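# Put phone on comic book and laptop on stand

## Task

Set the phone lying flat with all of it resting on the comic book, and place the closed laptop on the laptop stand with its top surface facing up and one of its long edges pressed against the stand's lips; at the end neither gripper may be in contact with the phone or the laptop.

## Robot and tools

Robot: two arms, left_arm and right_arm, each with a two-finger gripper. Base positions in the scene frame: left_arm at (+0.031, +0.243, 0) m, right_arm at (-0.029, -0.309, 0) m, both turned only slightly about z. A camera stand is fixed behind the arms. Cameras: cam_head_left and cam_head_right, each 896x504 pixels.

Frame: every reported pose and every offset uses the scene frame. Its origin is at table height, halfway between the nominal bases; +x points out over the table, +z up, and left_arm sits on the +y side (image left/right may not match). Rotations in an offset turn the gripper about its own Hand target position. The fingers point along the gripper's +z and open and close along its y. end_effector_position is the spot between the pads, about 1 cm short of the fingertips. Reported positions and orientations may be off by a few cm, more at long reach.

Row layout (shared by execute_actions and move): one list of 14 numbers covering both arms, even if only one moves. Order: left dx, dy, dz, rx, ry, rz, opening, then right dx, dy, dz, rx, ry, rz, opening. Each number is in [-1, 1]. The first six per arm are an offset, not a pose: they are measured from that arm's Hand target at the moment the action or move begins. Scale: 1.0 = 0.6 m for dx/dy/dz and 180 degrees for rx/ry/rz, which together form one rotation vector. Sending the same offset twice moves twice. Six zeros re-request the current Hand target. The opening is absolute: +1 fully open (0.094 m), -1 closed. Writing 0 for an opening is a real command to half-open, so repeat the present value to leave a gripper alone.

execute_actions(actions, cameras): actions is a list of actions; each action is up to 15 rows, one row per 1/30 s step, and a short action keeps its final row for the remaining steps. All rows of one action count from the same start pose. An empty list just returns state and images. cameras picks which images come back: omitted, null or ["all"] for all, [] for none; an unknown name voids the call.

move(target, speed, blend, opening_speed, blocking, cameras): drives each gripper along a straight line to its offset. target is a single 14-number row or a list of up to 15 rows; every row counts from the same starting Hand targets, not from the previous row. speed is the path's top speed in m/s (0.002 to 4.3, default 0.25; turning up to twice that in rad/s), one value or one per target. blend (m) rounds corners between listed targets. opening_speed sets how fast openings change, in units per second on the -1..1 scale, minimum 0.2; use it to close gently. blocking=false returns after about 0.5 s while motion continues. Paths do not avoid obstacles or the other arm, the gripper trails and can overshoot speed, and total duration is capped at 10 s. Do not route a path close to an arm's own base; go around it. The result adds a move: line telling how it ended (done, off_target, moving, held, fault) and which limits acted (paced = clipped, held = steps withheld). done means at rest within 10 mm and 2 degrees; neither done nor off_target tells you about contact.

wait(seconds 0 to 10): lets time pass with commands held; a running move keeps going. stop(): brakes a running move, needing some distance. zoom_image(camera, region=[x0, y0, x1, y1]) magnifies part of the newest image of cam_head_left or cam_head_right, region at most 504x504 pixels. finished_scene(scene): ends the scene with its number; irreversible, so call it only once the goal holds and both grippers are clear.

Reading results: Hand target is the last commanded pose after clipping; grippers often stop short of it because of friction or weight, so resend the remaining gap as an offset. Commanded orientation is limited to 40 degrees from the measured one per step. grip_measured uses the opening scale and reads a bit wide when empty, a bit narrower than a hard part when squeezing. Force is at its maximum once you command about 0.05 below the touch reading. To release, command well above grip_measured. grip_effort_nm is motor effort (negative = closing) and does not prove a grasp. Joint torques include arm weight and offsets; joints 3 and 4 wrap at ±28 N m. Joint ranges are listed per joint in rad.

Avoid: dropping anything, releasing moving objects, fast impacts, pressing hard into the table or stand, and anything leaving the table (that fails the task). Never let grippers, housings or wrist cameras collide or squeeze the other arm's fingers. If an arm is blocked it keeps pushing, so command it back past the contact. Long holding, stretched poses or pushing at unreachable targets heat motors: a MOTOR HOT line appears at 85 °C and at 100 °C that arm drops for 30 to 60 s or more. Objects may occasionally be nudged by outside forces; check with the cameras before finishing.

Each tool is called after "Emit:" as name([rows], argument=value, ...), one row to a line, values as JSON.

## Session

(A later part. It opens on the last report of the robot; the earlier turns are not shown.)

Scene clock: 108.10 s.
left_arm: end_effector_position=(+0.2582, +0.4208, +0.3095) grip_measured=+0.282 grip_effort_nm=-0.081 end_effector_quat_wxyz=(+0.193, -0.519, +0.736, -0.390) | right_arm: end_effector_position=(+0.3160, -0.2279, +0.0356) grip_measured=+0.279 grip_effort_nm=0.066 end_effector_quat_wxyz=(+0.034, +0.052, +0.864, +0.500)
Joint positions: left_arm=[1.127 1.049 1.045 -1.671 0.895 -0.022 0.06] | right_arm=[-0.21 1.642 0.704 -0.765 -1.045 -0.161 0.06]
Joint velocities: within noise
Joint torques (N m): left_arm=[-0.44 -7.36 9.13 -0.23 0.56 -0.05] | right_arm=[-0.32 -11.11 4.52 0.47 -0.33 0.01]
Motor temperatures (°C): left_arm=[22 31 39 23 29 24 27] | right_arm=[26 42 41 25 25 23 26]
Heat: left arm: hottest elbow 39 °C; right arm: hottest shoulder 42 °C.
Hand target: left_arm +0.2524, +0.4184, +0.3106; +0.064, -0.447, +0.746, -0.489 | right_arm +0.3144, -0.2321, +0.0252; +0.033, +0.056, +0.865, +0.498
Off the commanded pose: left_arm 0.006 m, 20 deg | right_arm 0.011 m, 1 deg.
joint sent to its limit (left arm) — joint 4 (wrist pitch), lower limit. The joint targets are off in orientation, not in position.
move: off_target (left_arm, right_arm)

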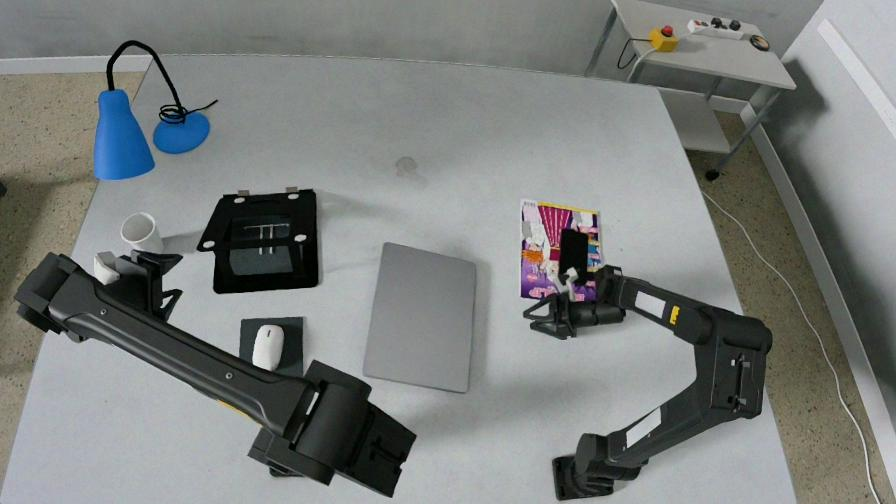

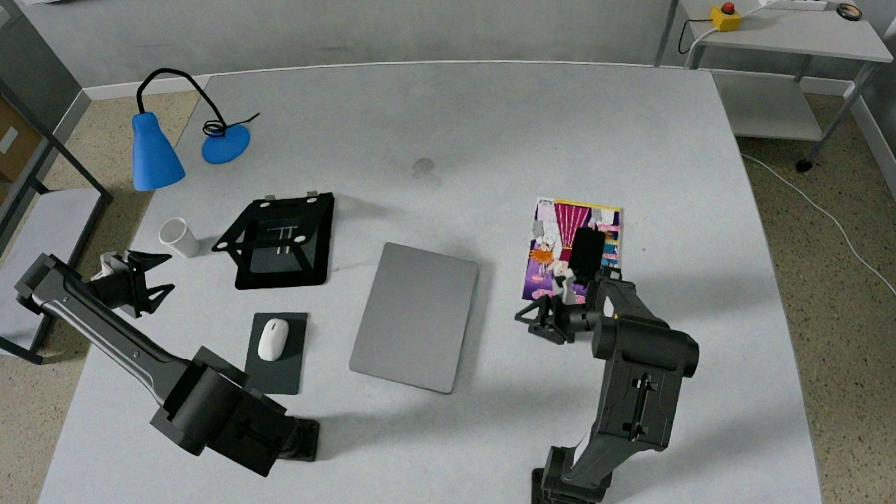

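Emit:
move([
  [0,0,0,0,0,0,0.28,0.01,0.11,-0.008,0,0,0,0.28],
  [0,0,0,0,0,0,0.28,0.025,0.225,-0.008,0,0,0,0.28],
], speed=0.08)

Emit:
zoom_image(camera="cam_head_left", region=[340, 220, 640, 410])

Emit:
zoom_image(camera="cam_head_right", region=[340, 220, 640, 410])

Scene clock: 113.90 s.
left_arm: end_effector_position=(+0.2582, +0.4208, +0.3095) grip_measured=+0.282 grip_effort_nm=-0.085 end_effector_quat_wxyz=(+0.192, -0.519, +0.736, -0.390) | right_arm: end_effector_position=(+0.3420, -0.1008, +0.0373) grip_measured=+0.279 grip_effort_nm=0.066 end_effector_quat_wxyz=(+0.053, +0.049, +0.861, +0.504)
Joint positions: left_arm=[1.127 1.049 1.045 -1.671 0.895 -0.023 0.06] | right_arm=[0.163 1.613 0.619 -0.049 -0.973 0.566 0.06]
Joint velocities: within noise
Joint torques (N m): left_arm=[0.03 -7.12 8.85 -0.18 0.55 0.01] | right_arm=[1.73 -11.05 4.05 1.37 -0.16 0.15]
Motor temperatures (°C): left_arm=[22 30 39 23 29 24 27] | right_arm=[26 41 40 25 24 23 26]
Heat: left arm: hottest elbow 39 °C; right arm: hottest shoulder 41 °C.
Hand target: left_arm +0.2524, +0.4184, +0.3106; +0.064, -0.447, +0.746, -0.489 | right_arm +0.3294, -0.0971, +0.0204; +0.033, +0.056, +0.865, +0.498
Off the commanded pose: left_arm 0.006 m, 20 deg | right_arm 0.021 m, 3 deg.
joint sent to its limit (left arm) — joint 4 (wrist pitch), lower limit. The joint targets are off in orientation, not in position.
move: off_target (left_arm, right_arm)

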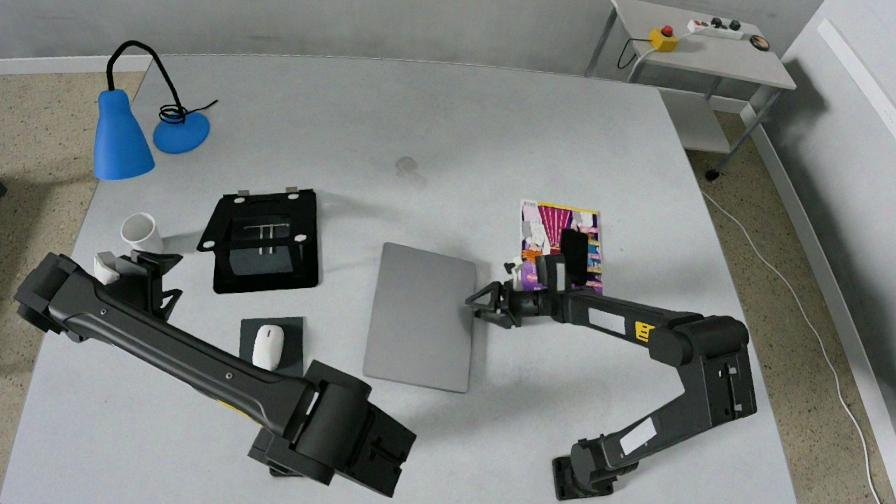

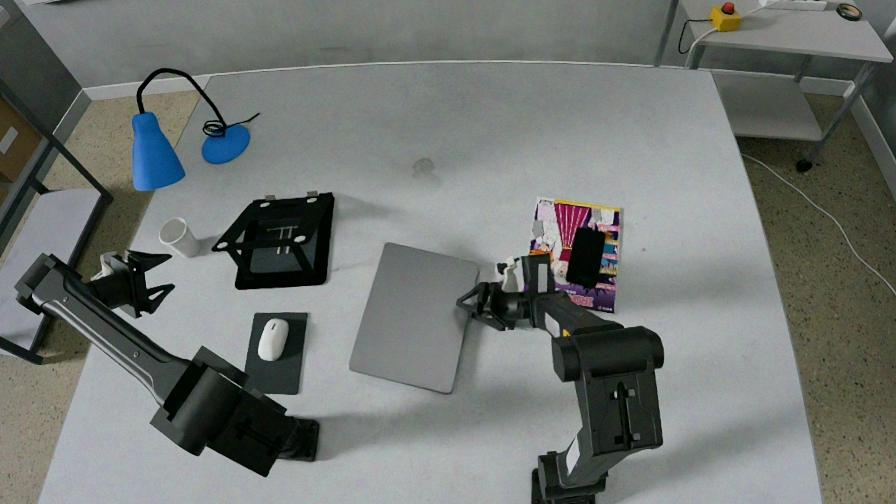

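Scaled by 1.680.

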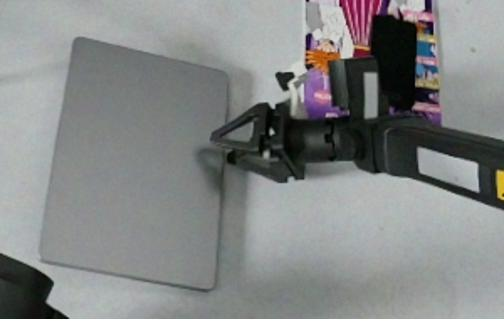

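Scaled by 1.680.

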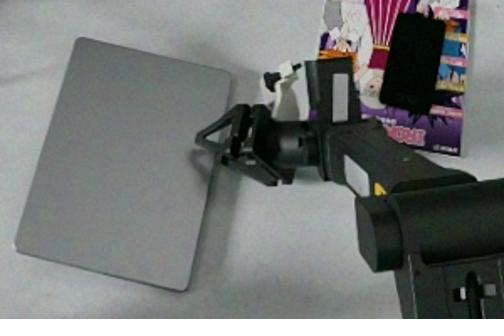

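Emit:
move([
  [0,0,0,0,0,0,0.28,0.0,0.0,0,0,0,0,-0.9],
], opening_speed=0.4)

Emit:
zoom_image(camera="cam_head_left", region=[340, 220, 640, 410])

Scene clock: 122.03 s.
left_arm: end_effector_position=(+0.2582, +0.4208, +0.3095) grip_measured=+0.282 grip_effort_nm=-0.081 end_effector_quat_wxyz=(+0.192, -0.519, +0.736, -0.390) | right_arm: end_effector_position=(+0.3380, -0.1012, +0.0304) grip_measured=-0.898 grip_effort_nm=-0.081 end_effector_quat_wxyz=(+0.047, +0.054, +0.864, +0.499)
Joint positions: left_arm=[1.127 1.049 1.045 -1.671 0.895 -0.023 0.06] | right_arm=[0.166 1.622 0.612 -0.049 -0.963 0.568 0.005]
Joint velocities: within noise
Joint torques (N m): left_arm=[-0.32 -8.23 9.28 -0.13 0.59 -0.02] | right_arm=[1.44 -11.46 4.45 1.29 -0.49 0.16]
Motor temperatures (°C): left_arm=[22 29 39 23 29 24 27] | right_arm=[26 41 39 25 24 23 26]
Heat: left arm: hottest elbow 39 °C; right arm: hottest shoulder 41 °C.
Hand target: left_arm +0.2524, +0.4184, +0.3105; +0.064, -0.447, +0.746, -0.489 | right_arm +0.3296, -0.0972, +0.0205; +0.033, +0.056, +0.865, +0.498
Off the commanded pose: left_arm 0.006 m, 20 deg | right_arm 0.014 m, 2 deg.
joint sent to its limit (left arm) — joint 4 (wrist pitch), lower limit. The joint targets are off in orientation, not in position.
move: off_target (left_arm, right_arm)

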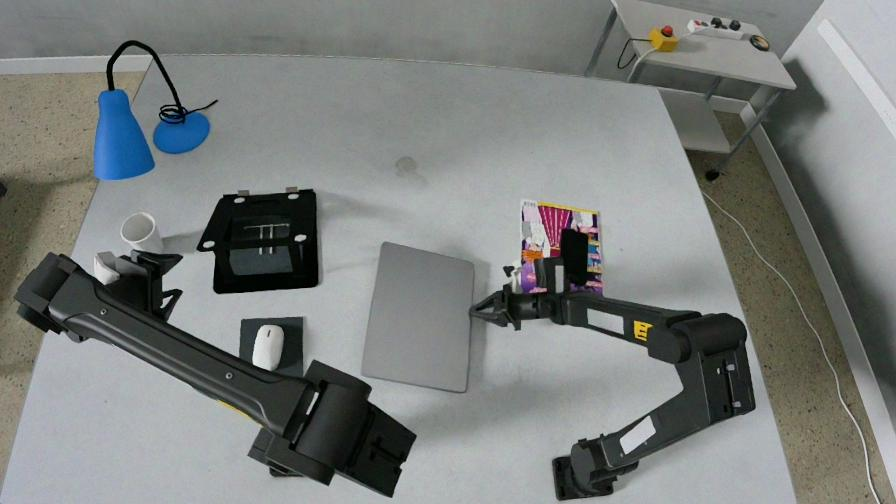

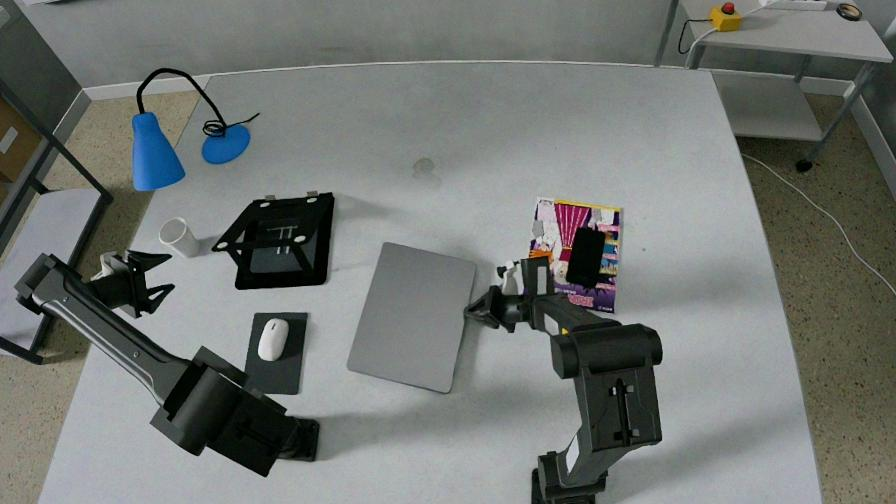

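Scaled by 1.680.

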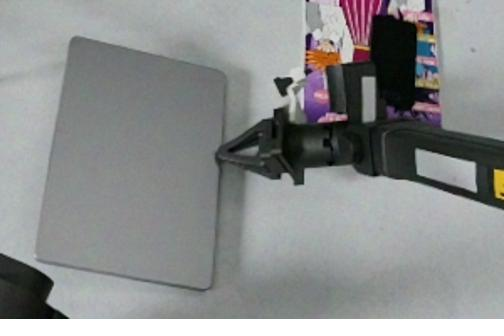

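Emit:
move([
  [0,0,0,0,0,0,0.28,-0.01,-0.08,0.01,0,0,0,0.06],
  [0,0,0,0,0,0,0.28,-0.01,-0.08,-0.012,0,0,0,0.06],
], speed=0.1)

Emit:
zoom_image(camera="cam_head_left", region=[340, 220, 640, 410])

Scene clock: 127.13 s.
left_arm: end_effector_position=(+0.2582, +0.4208, +0.3095) grip_measured=+0.282 grip_effort_nm=-0.085 end_effector_quat_wxyz=(+0.192, -0.519, +0.736, -0.390) | right_arm: end_effector_position=(+0.3291, -0.1372, +0.0321) grip_measured=+0.058 grip_effort_nm=0.095 end_effector_quat_wxyz=(+0.048, +0.039, +0.860, +0.507)
Joint positions: left_arm=[1.127 1.049 1.045 -1.671 0.895 -0.023 0.06] | right_arm=[0.059 1.61 0.612 -0.218 -1.032 0.357 0.05]
Joint velocities: within noise
Joint torques (N m): left_arm=[-0.67 -7.71 9.17 -0.14 0.62 -0.04] | right_arm=[-0.67 -9.64 4.56 0.4 -0.04 -0.02]
Motor temperatures (°C): left_arm=[22 29 39 23 29 24 27] | right_arm=[26 40 38 25 24 23 26]
Heat: left arm: hottest elbow 39 °C; right arm: hottest shoulder 40 °C.
Hand target: left_arm +0.2524, +0.4184, +0.3105; +0.064, -0.447, +0.746, -0.489 | right_arm +0.3235, -0.1451, +0.0132; +0.033, +0.056, +0.865, +0.498
Off the commanded pose: left_arm 0.006 m, 20 deg | right_arm 0.021 m, 3 deg.
joint sent to its limit (left arm) — joint 4 (wrist pitch), lower limit. The joint targets are off in orientation, not in position.
move: off_target (left_arm, right_arm)

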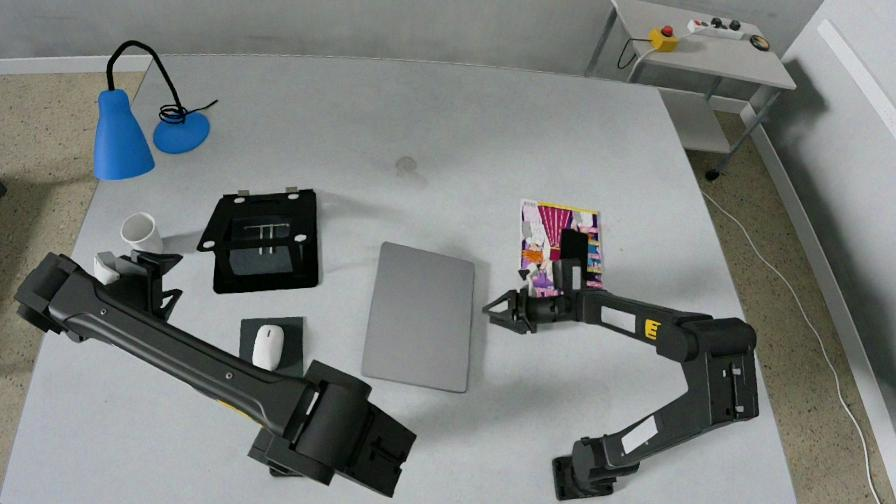

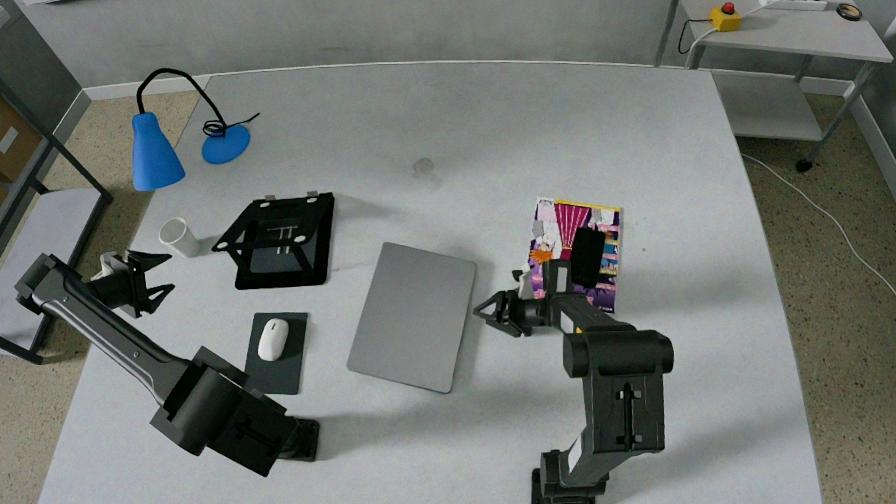

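Scaled by 1.680.

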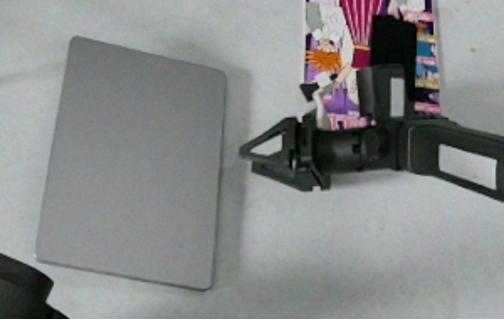

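Emit:
move([
  [0,0,0,0,0,0,0.28,0.01,0.11,0,0,0,0,0.06],
], speed=0.06)

Emit:
zoom_image(camera="cam_head_left", region=[340, 220, 640, 410])

Scene clock: 130.90 s.
left_arm: end_effector_position=(+0.2582, +0.4208, +0.3095) grip_measured=+0.282 grip_effort_nm=-0.085 end_effector_quat_wxyz=(+0.192, -0.519, +0.736, -0.390) | right_arm: end_effector_position=(+0.3418, -0.0875, +0.0330) grip_measured=+0.058 grip_effort_nm=0.076 end_effector_quat_wxyz=(+0.055, +0.055, +0.860, +0.504)
Joint positions: left_arm=[1.127 1.049 1.045 -1.671 0.895 -0.023 0.06] | right_arm=[0.202 1.627 0.607 0.038 -0.946 0.643 0.05]
Joint velocities: within noise
Joint torques (N m): left_arm=[-0.44 -8.06 8.98 0.02 0.55 -0.06] | right_arm=[2.43 -9.99 4.41 1.57 -0.19 0.15]
Motor temperatures (°C): left_arm=[22 29 39 23 29 24 27] | right_arm=[26 40 38 25 24 23 26]
Heat: left arm: hottest elbow 39 °C; right arm: hottest shoulder 40 °C.
Hand target: left_arm +0.2524, +0.4184, +0.3105; +0.064, -0.447, +0.746, -0.489 | right_arm +0.3294, -0.0791, +0.0131; +0.033, +0.056, +0.865, +0.498
Off the commanded pose: left_arm 0.006 m, 20 deg | right_arm 0.025 m, 3 deg.
joint sent to its limit (left arm) — joint 4 (wrist pitch), lower limit. The joint targets are off in orientation, not in position.
move: off_target (left_arm, right_arm)

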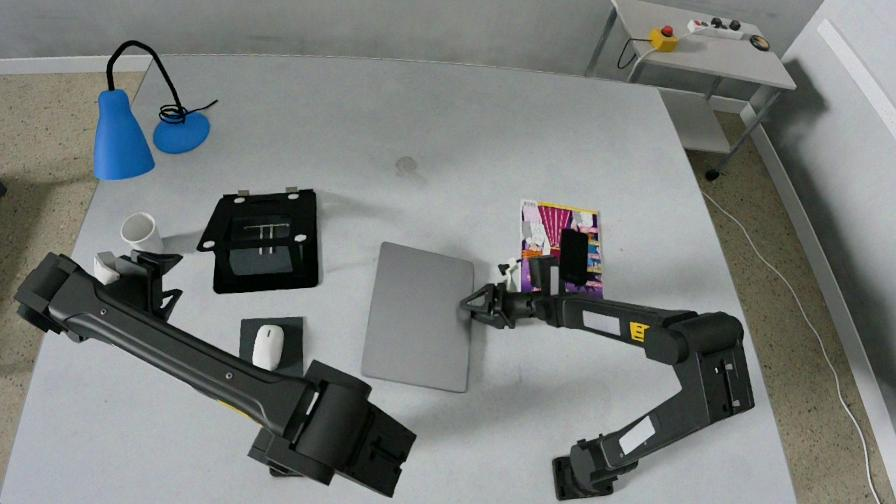

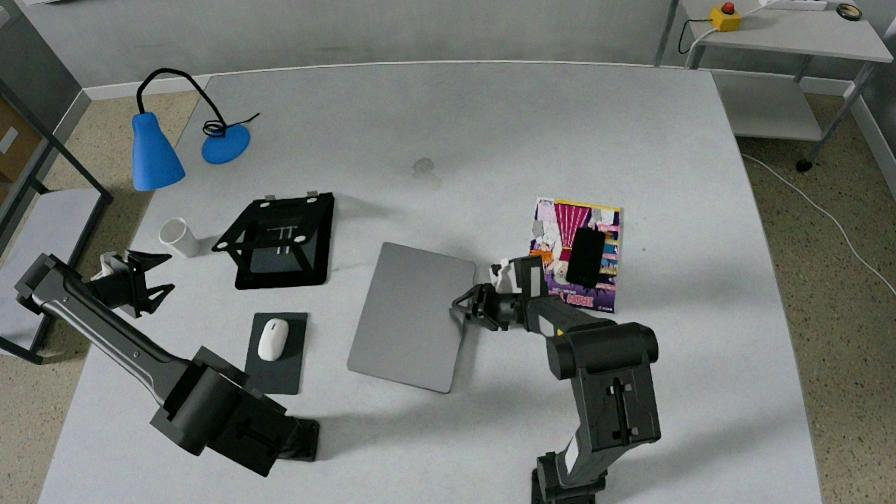

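Scaled by 1.680.

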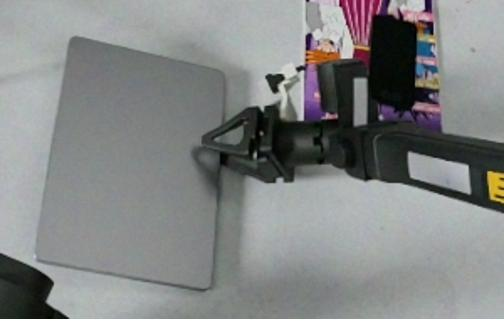

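Emit:
move([
  [0,0,0,0,0,0,0.28,0.0,0.02,0,0,0,0,0.06],
  [0,0,0,0,0,0,0.28,0.0,0.02,0.012,0,0,0,-0.9],
], speed=0.06, opening_speed=0.4)

Emit:
zoom_image(camera="cam_head_left", region=[340, 220, 640, 410])

Scene clock: 137.63 s.
left_arm: end_effector_position=(+0.2582, +0.4208, +0.3095) grip_measured=+0.282 grip_effort_nm=-0.081 end_effector_quat_wxyz=(+0.192, -0.519, +0.736, -0.390) | right_arm: end_effector_position=(+0.3391, -0.0736, +0.0275) grip_measured=-0.895 grip_effort_nm=-0.569 end_effector_quat_wxyz=(+0.051, +0.057, +0.864, +0.497)
Joint positions: left_arm=[1.127 1.049 1.045 -1.671 0.895 -0.023 0.06] | right_arm=[0.245 1.64 0.606 0.075 -0.912 0.69 0.005]
Joint velocities: within noise
Joint torques (N m): left_arm=[0.15 -7.82 9.05 -0.28 0.6 -0.03] | right_arm=[1.79 -12.51 4.74 1.05 -0.71 0.16]
Motor temperatures (°C): left_arm=[22 29 38 23 29 24 27] | right_arm=[26 39 37 25 25 23 26]
Heat: left arm: hottest elbow 38 °C; right arm: hottest shoulder 39 °C.
Hand target: left_arm +0.2524, +0.4184, +0.3105; +0.064, -0.447, +0.746, -0.489 | right_arm +0.3294, -0.0672, +0.0204; +0.033, +0.056, +0.865, +0.498
Off the commanded pose: left_arm 0.006 m, 20 deg | right_arm 0.014 m, 2 deg.
joint sent to its limit (left arm) — joint 4 (wrist pitch), lower limit. The joint targets are off in orientation, not in position.
move: off_target (left_arm, right_arm); target 2's new opening was sent with right_arm's hand 0.023 m and 3 deg from that target

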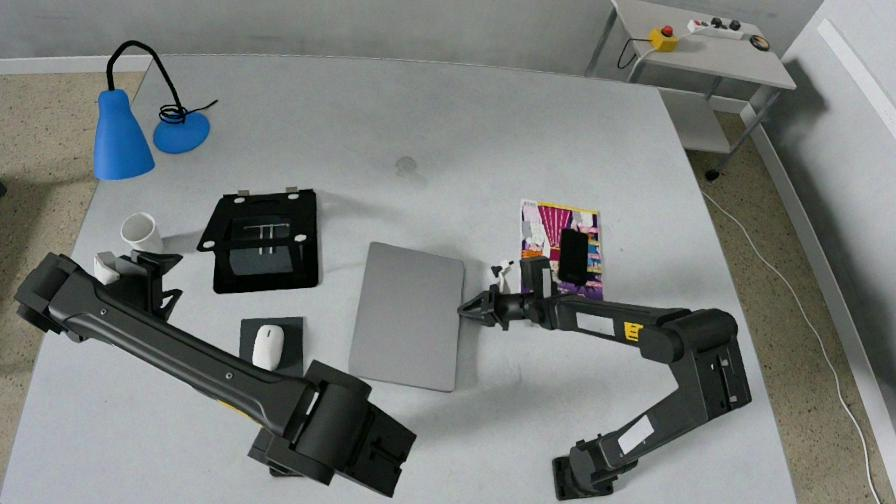

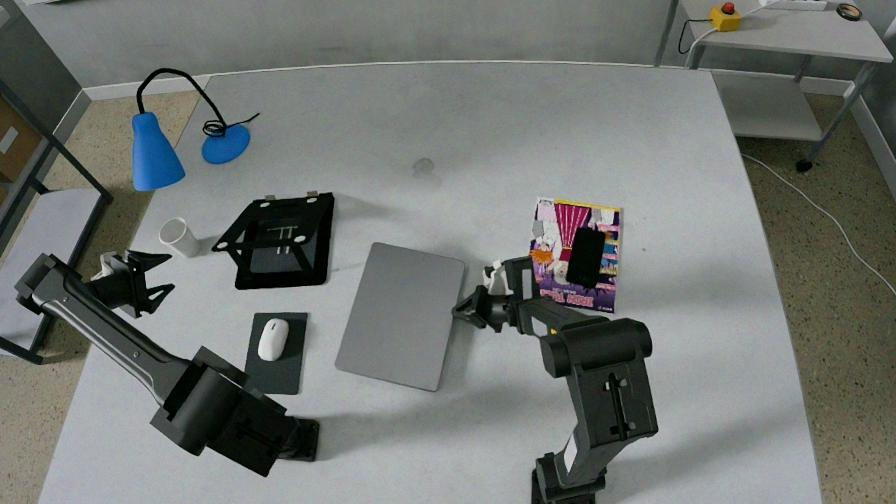

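Scaled by 1.680.

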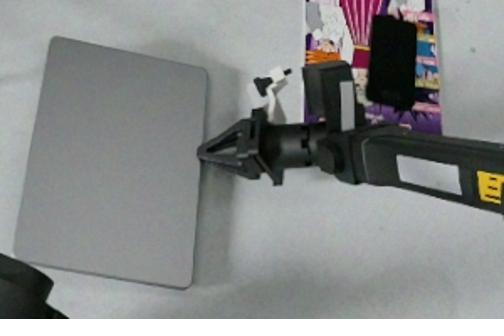

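Emit:
move([
  [0,0,0,0,0,0,0.28,-0.01,-0.09,0.01,0,0,0,0.06],
  [0,0,0,0,0,0,0.28,-0.01,-0.09,-0.04,0,0,0,0.06],
], speed=0.1)

Emit:
zoom_image(camera="cam_head_right", region=[400, 220, 600, 360])

Scene clock: 147.97 s.
left_arm: end_effector_position=(+0.2582, +0.4208, +0.3095) grip_measured=+0.282 grip_effort_nm=-0.081 end_effector_quat_wxyz=(+0.192, -0.519, +0.736, -0.390) | right_arm: end_effector_position=(+0.3331, -0.1128, +0.0314) grip_measured=+0.058 grip_effort_nm=0.085 end_effector_quat_wxyz=(+0.051, +0.036, +0.854, +0.517)
Joint positions: left_arm=[1.127 1.049 1.045 -1.671 0.895 -0.023 0.06] | right_arm=[0.124 1.63 0.602 -0.068 -1.026 0.485 0.05]
Joint velocities: within noise
Joint torques (N m): left_arm=[0.03 -8.12 9.06 -0.25 0.55 0] | right_arm=[-0.09 -7.65 3.49 1.05 0.61 -0.11]
Motor temperatures (°C): left_arm=[22 28 38 23 29 24 27] | right_arm=[26 39 37 25 25 23 26]
Heat: left arm: hottest elbow 38 °C; right arm: hottest shoulder 39 °C.
Hand target: left_arm +0.2524, +0.4184, +0.3105; +0.064, -0.447, +0.746, -0.489 | right_arm +0.3234, -0.1211, -0.0036; +0.033, +0.056, +0.865, +0.498
Off the commanded pose: left_arm 0.006 m, 20 deg | right_arm 0.037 m, 4 deg.
joint sent to its limit (left arm) — joint 4 (wrist pitch), lower limit. The joint targets are off in orientation, not in position.
move: off_target (left_arm, right_arm)

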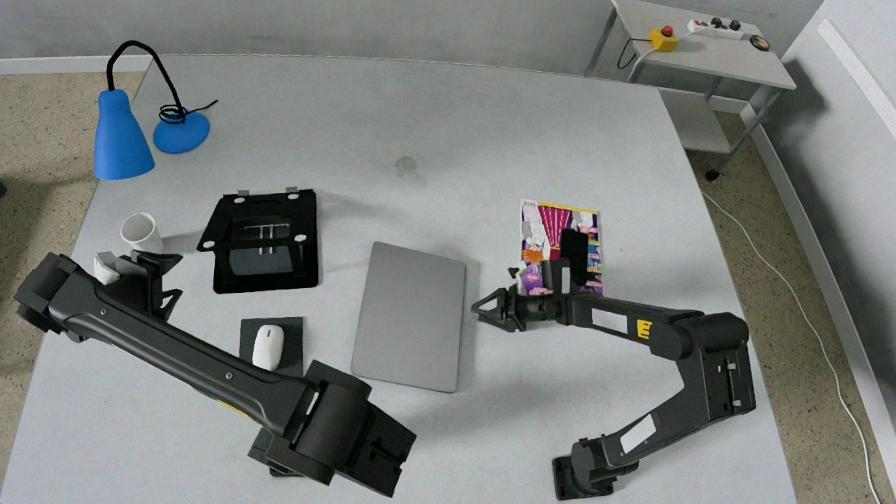

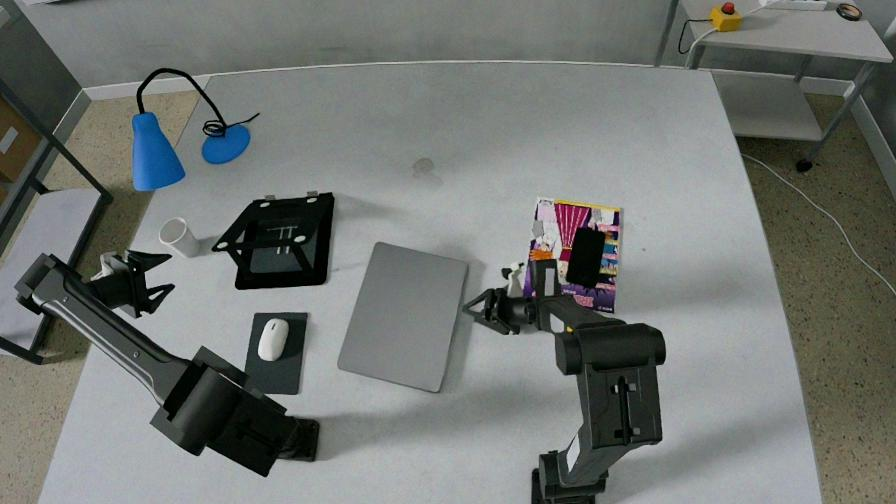

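Scaled by 2.520.

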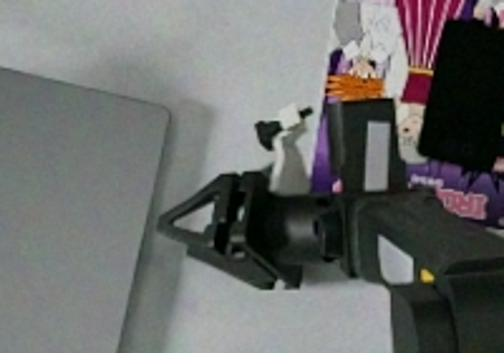

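Emit:
move([
  [0.146,-0.28,-0.30,0.027,-0.115,-0.321,0.06,0,0,0,0,0,0,0.06],
  [0.146,-0.28,-0.49,0.027,-0.115,-0.321,0.06,0,0,0,0,0,0,0.06],
], speed=0.2)

Emit:
zoom_image(camera="cam_head_left", region=[260, 220, 560, 410])

Emit:
zoom_image(camera="cam_head_right", region=[260, 220, 560, 410])

Scene clock: 164.50 s.
left_arm: end_effector_position=(+0.3600, +0.2650, +0.0813) grip_measured=+0.062 grip_effort_nm=-0.081 end_effector_quat_wxyz=(+0.087, +0.152, +0.868, -0.465) | right_arm: end_effector_position=(+0.3331, -0.1127, +0.0314) grip_measured=+0.058 grip_effort_nm=0.085 end_effector_quat_wxyz=(+0.052, +0.035, +0.854, +0.517)
Joint positions: left_arm=[0.444 1.679 0.927 -1.411 0.842 1.091 0.05] | right_arm=[0.124 1.63 0.602 -0.067 -1.027 0.483 0.05]
Joint velocities: within noise
Joint torques (N m): left_arm=[-3.9 -0.79 3.26 0.16 -1.29 -1.46] | right_arm=[-0.21 -7.77 3.52 1.22 0.64 -0.08]
Motor temperatures (°C): left_arm=[22 28 38 23 29 24 27] | right_arm=[26 38 36 25 25 23 26]
Heat: left arm: hottest elbow 38 °C; right arm: hottest shoulder 38 °C.
Hand target: left_arm +0.3401, +0.2504, +0.0166; -0.033, +0.061, +0.865, -0.498 | right_arm +0.3235, -0.1211, -0.0035; +0.033, +0.056, +0.865, +0.498
Off the commanded pose: left_arm 0.069 m, 18 deg | right_arm 0.037 m, 4 deg.
move: off_target (left_arm, right_arm)

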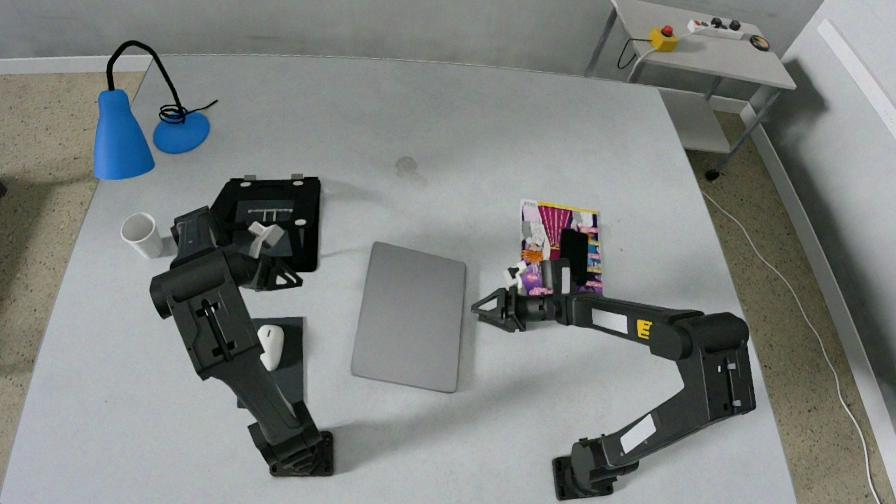

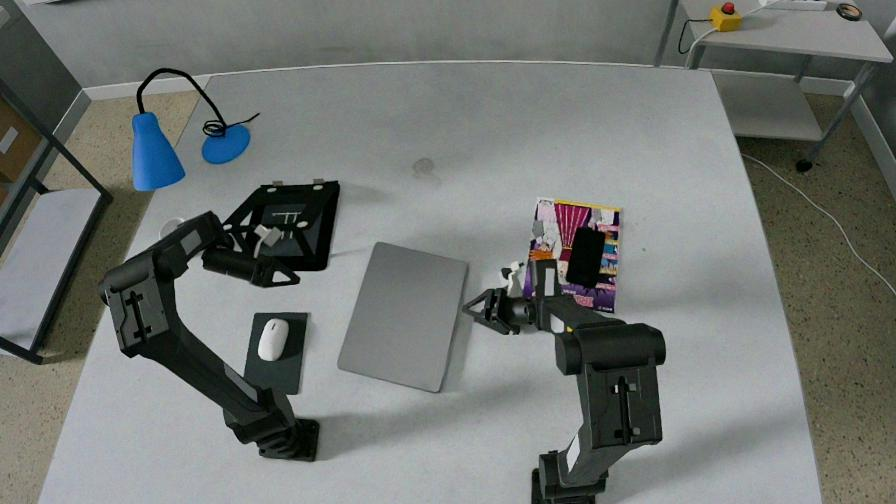

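Scaled by 1.680.

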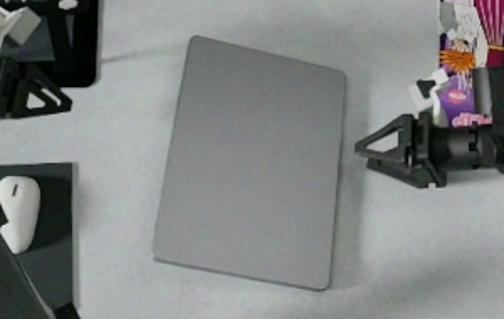

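Scaled by 1.680.

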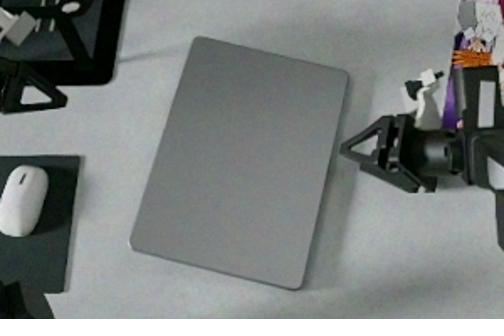

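Emit:
move([
  [0,0.02,0.22,0,0,0,0.06,0,0,0.1,0,0,0,0.06],
  [-0.18,0.0,0.25,0,0,0,0.06,0,0,0.1,0,0,0,0.06],
], speed=0.12)

Emit:
zoom_image(camera="cam_head_left", region=[160, 150, 360, 310])

Scene clock: 169.73 s.
left_arm: end_effector_position=(+0.2384, +0.2496, +0.1632) grip_measured=+0.062 grip_effort_nm=-0.081 end_effector_quat_wxyz=(+0.035, +0.042, +0.910, -0.411) | right_arm: end_effector_position=(+0.3167, -0.1177, +0.0504) grip_measured=+0.059 grip_effort_nm=0.066 end_effector_quat_wxyz=(+0.024, +0.057, +0.865, +0.498)
Joint positions: left_arm=[0.57 1.176 0.729 -1.668 0.691 0.891 0.05] | right_arm=[0.124 1.528 0.602 -0.252 -0.996 0.476 0.05]
Joint velocities: within noise
Joint torques (N m): left_arm=[-0.97 -8.47 7.38 -1.16 0.26 -0.05] | right_arm=[-0.26 -12.92 6.63 0.34 -0.39 0.02]
Motor temperatures (°C): left_arm=[22 28 37 23 29 24 27] | right_arm=[26 38 36 25 25 23 26]
Heat: left arm: hottest elbow 37 °C; right arm: hottest shoulder 38 °C.
Hand target: left_arm +0.2320, +0.2504, +0.1665; -0.033, +0.061, +0.865, -0.498 | right_arm +0.3235, -0.1211, +0.0565; +0.033, +0.056, +0.865, +0.498
Off the commanded pose: left_arm 0.007 m, 14 deg | right_arm 0.010 m, 1 deg.
joint sent to its limit (left arm) — joint 4 (wrist pitch), lower limit. The joint targets are off in orientation, not in position.
move: off_target (left_arm)

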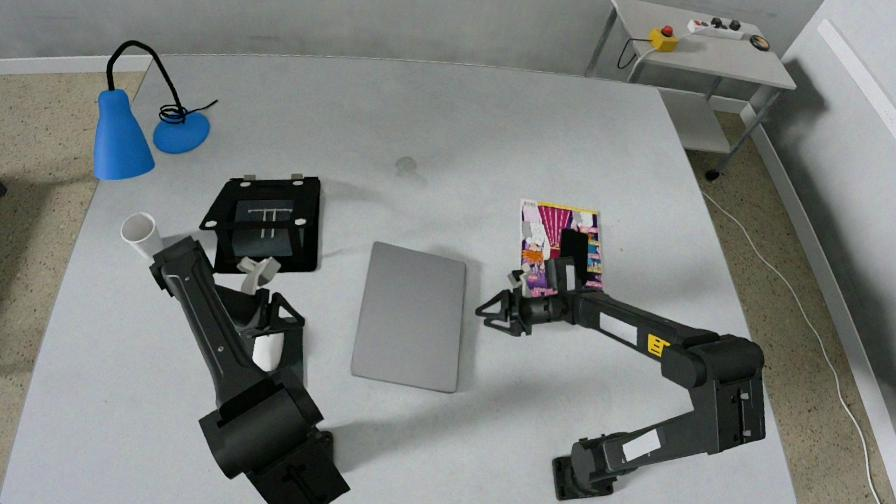

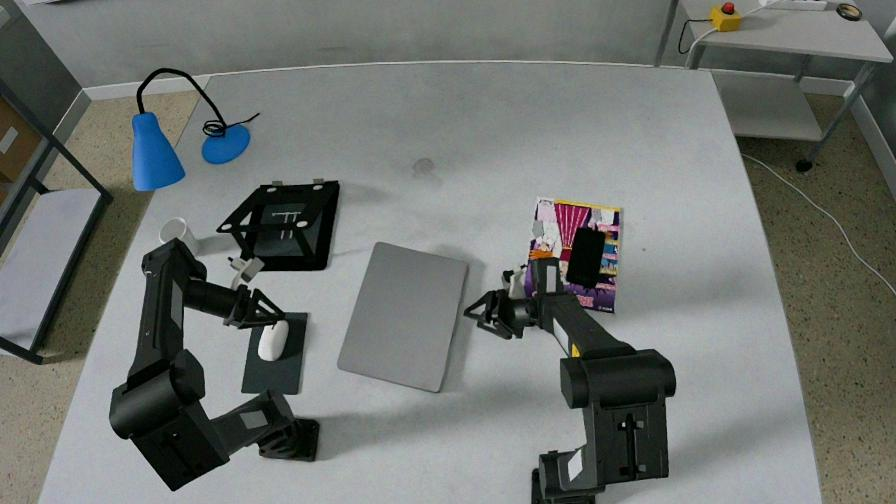

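Scaled by 2.520.

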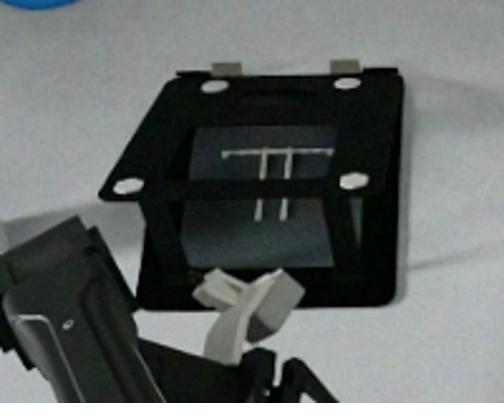

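Emit:
move([
  [0.165,-0.01,-0.06,0,0,0,0.06,0,0,0.0,0,0,0,0.06],
  [0.165,-0.02,-0.26,0,0,0,0.06,0,0,-0.09,0,0,0,0.06],
], speed=0.15)

Emit:
zoom_image(camera="cam_head_left", region=[260, 220, 560, 410])

Emit:
zoom_image(camera="cam_head_right", region=[260, 220, 560, 410])

Scene clock: 176.77 s.
left_arm: end_effector_position=(+0.3320, +0.2438, +0.0255) grip_measured=+0.061 grip_effort_nm=-0.002 end_effector_quat_wxyz=(-0.029, +0.051, +0.863, -0.501) | right_arm: end_effector_position=(+0.3316, -0.1140, +0.0318) grip_measured=+0.059 grip_effort_nm=0.066 end_effector_quat_wxyz=(+0.051, +0.035, +0.856, +0.513)
Joint positions: left_arm=[0.415 1.831 0.869 -1.359 0.826 0.904 0.05] | right_arm=[0.123 1.622 0.602 -0.088 -1.02 0.472 0.05]
Joint velocities: within noise
Joint torques (N m): left_arm=[-2.96 -10.34 3.96 0.75 0.15 0.07] | right_arm=[-0.15 -8.29 3.78 1.35 0.44 0.04]
Motor temperatures (°C): left_arm=[22 28 37 23 29 24 27] | right_arm=[26 38 36 25 25 23 26]
Heat: left arm: hottest elbow 37 °C; right arm: hottest shoulder 38 °C.
Hand target: left_arm +0.3311, +0.2384, +0.0106; -0.033, +0.061, +0.865, -0.498 | right_arm +0.3236, -0.1211, +0.0025; +0.033, +0.056, +0.865, +0.498
Off the commanded pose: left_arm 0.016 m, 1 deg | right_arm 0.031 m, 4 deg.
move: off_target (left_arm, right_arm)

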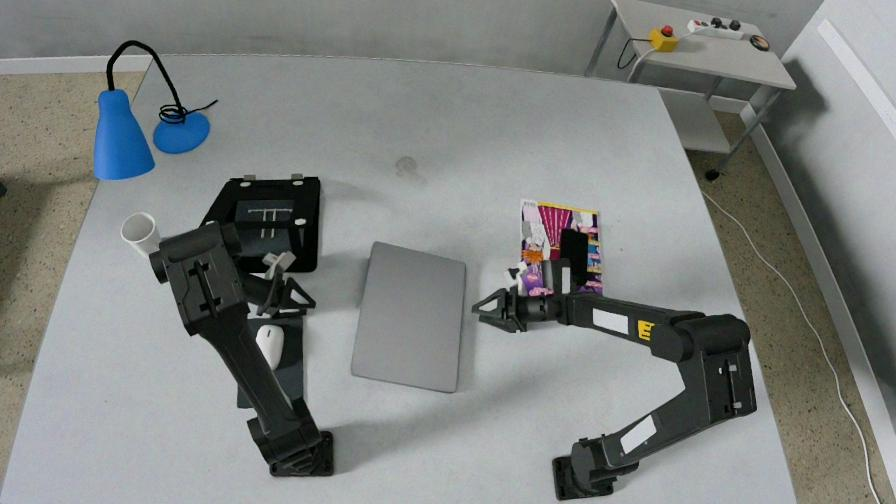

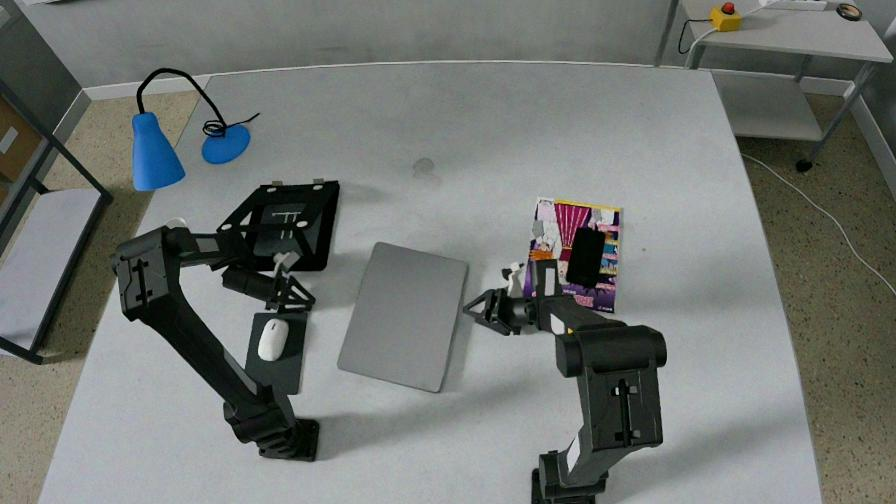

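Scaled by 1.680.

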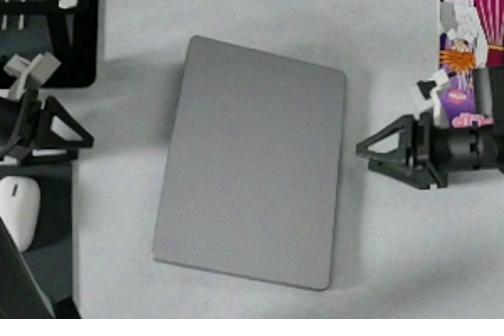

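Scaled by 1.680.

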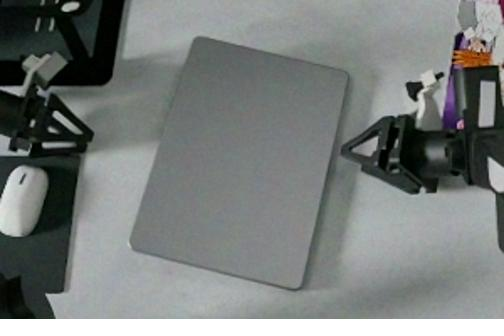

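Emit:
move([
  [-0.01,-0.11,-0.01,0,0,0,0.06,0.0,0.02,-0.01,0,0,0,0.06],
  [-0.02,-0.2,-0.01,0,0,0,0.06,0.01,0.1,-0.01,0,0,0,0.06],
], speed=0.07)

Emit:
zoom_image(camera="cam_head_left", region=[260, 220, 560, 410])

Emit:
zoom_image(camera="cam_head_right", region=[260, 220, 560, 410])

Scene clock: 183.17 s.
left_arm: end_effector_position=(+0.3386, +0.1397, +0.0255) grip_measured=+0.059 grip_effort_nm=0.066 end_effector_quat_wxyz=(+0.003, +0.048, +0.863, -0.503) | right_arm: end_effector_position=(+0.3453, -0.0736, +0.0318) grip_measured=+0.059 grip_effort_nm=0.071 end_effector_quat_wxyz=(+0.069, +0.052, +0.855, +0.512)
Joint positions: left_arm=[0.124 1.685 0.701 -0.928 1.02 0.455 0.05] | right_arm=[0.237 1.65 0.596 0.159 -0.931 0.713 0.05]
Joint velocities: within noise
Joint torques (N m): left_arm=[-6.3 -9.47 2.3 0.96 -0.29 -0.09] | right_arm=[3.25 -7.36 4.64 1.4 0.22 0.1]
Motor temperatures (°C): left_arm=[22 28 37 23 29 24 27] | right_arm=[26 37 35 25 25 23 26]
Heat: left arm: hottest elbow 37 °C; right arm: hottest shoulder 37 °C.
Hand target: left_arm +0.3191, +0.1185, +0.0046; -0.033, +0.061, +0.865, -0.498 | right_arm +0.3294, -0.0611, -0.0037; +0.033, +0.056, +0.865, +0.498
Off the commanded pose: left_arm 0.036 m, 4 deg | right_arm 0.041 m, 5 deg.
move: off_target (left_arm, right_arm)

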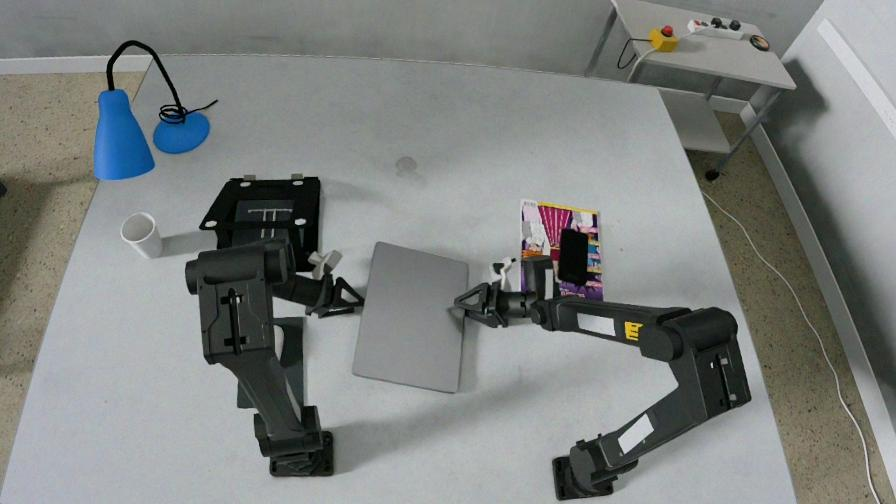

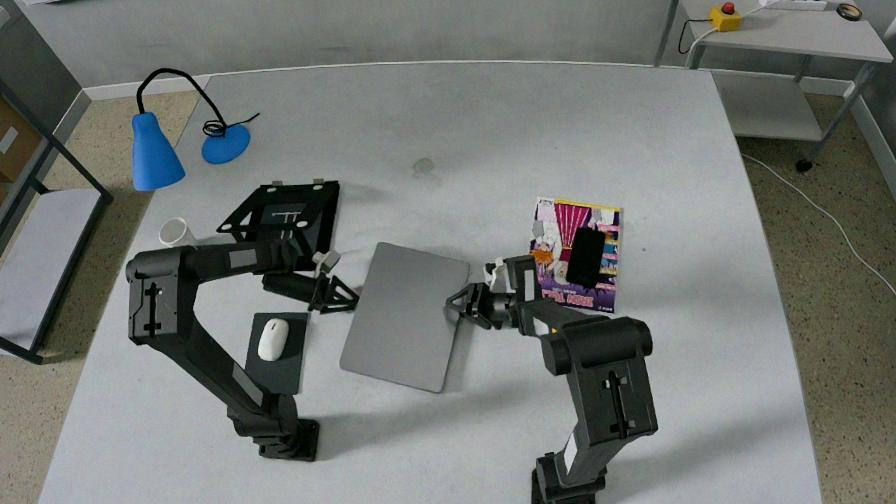

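Scaled by 1.680.

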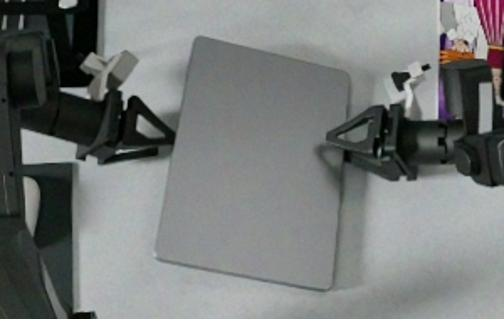

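Scaled by 1.680.

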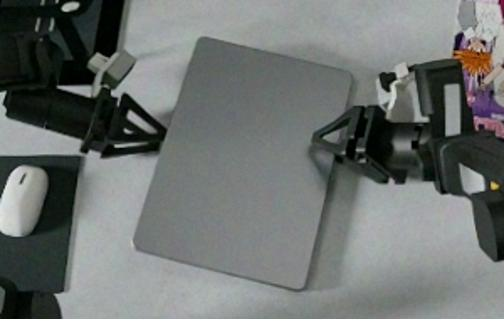

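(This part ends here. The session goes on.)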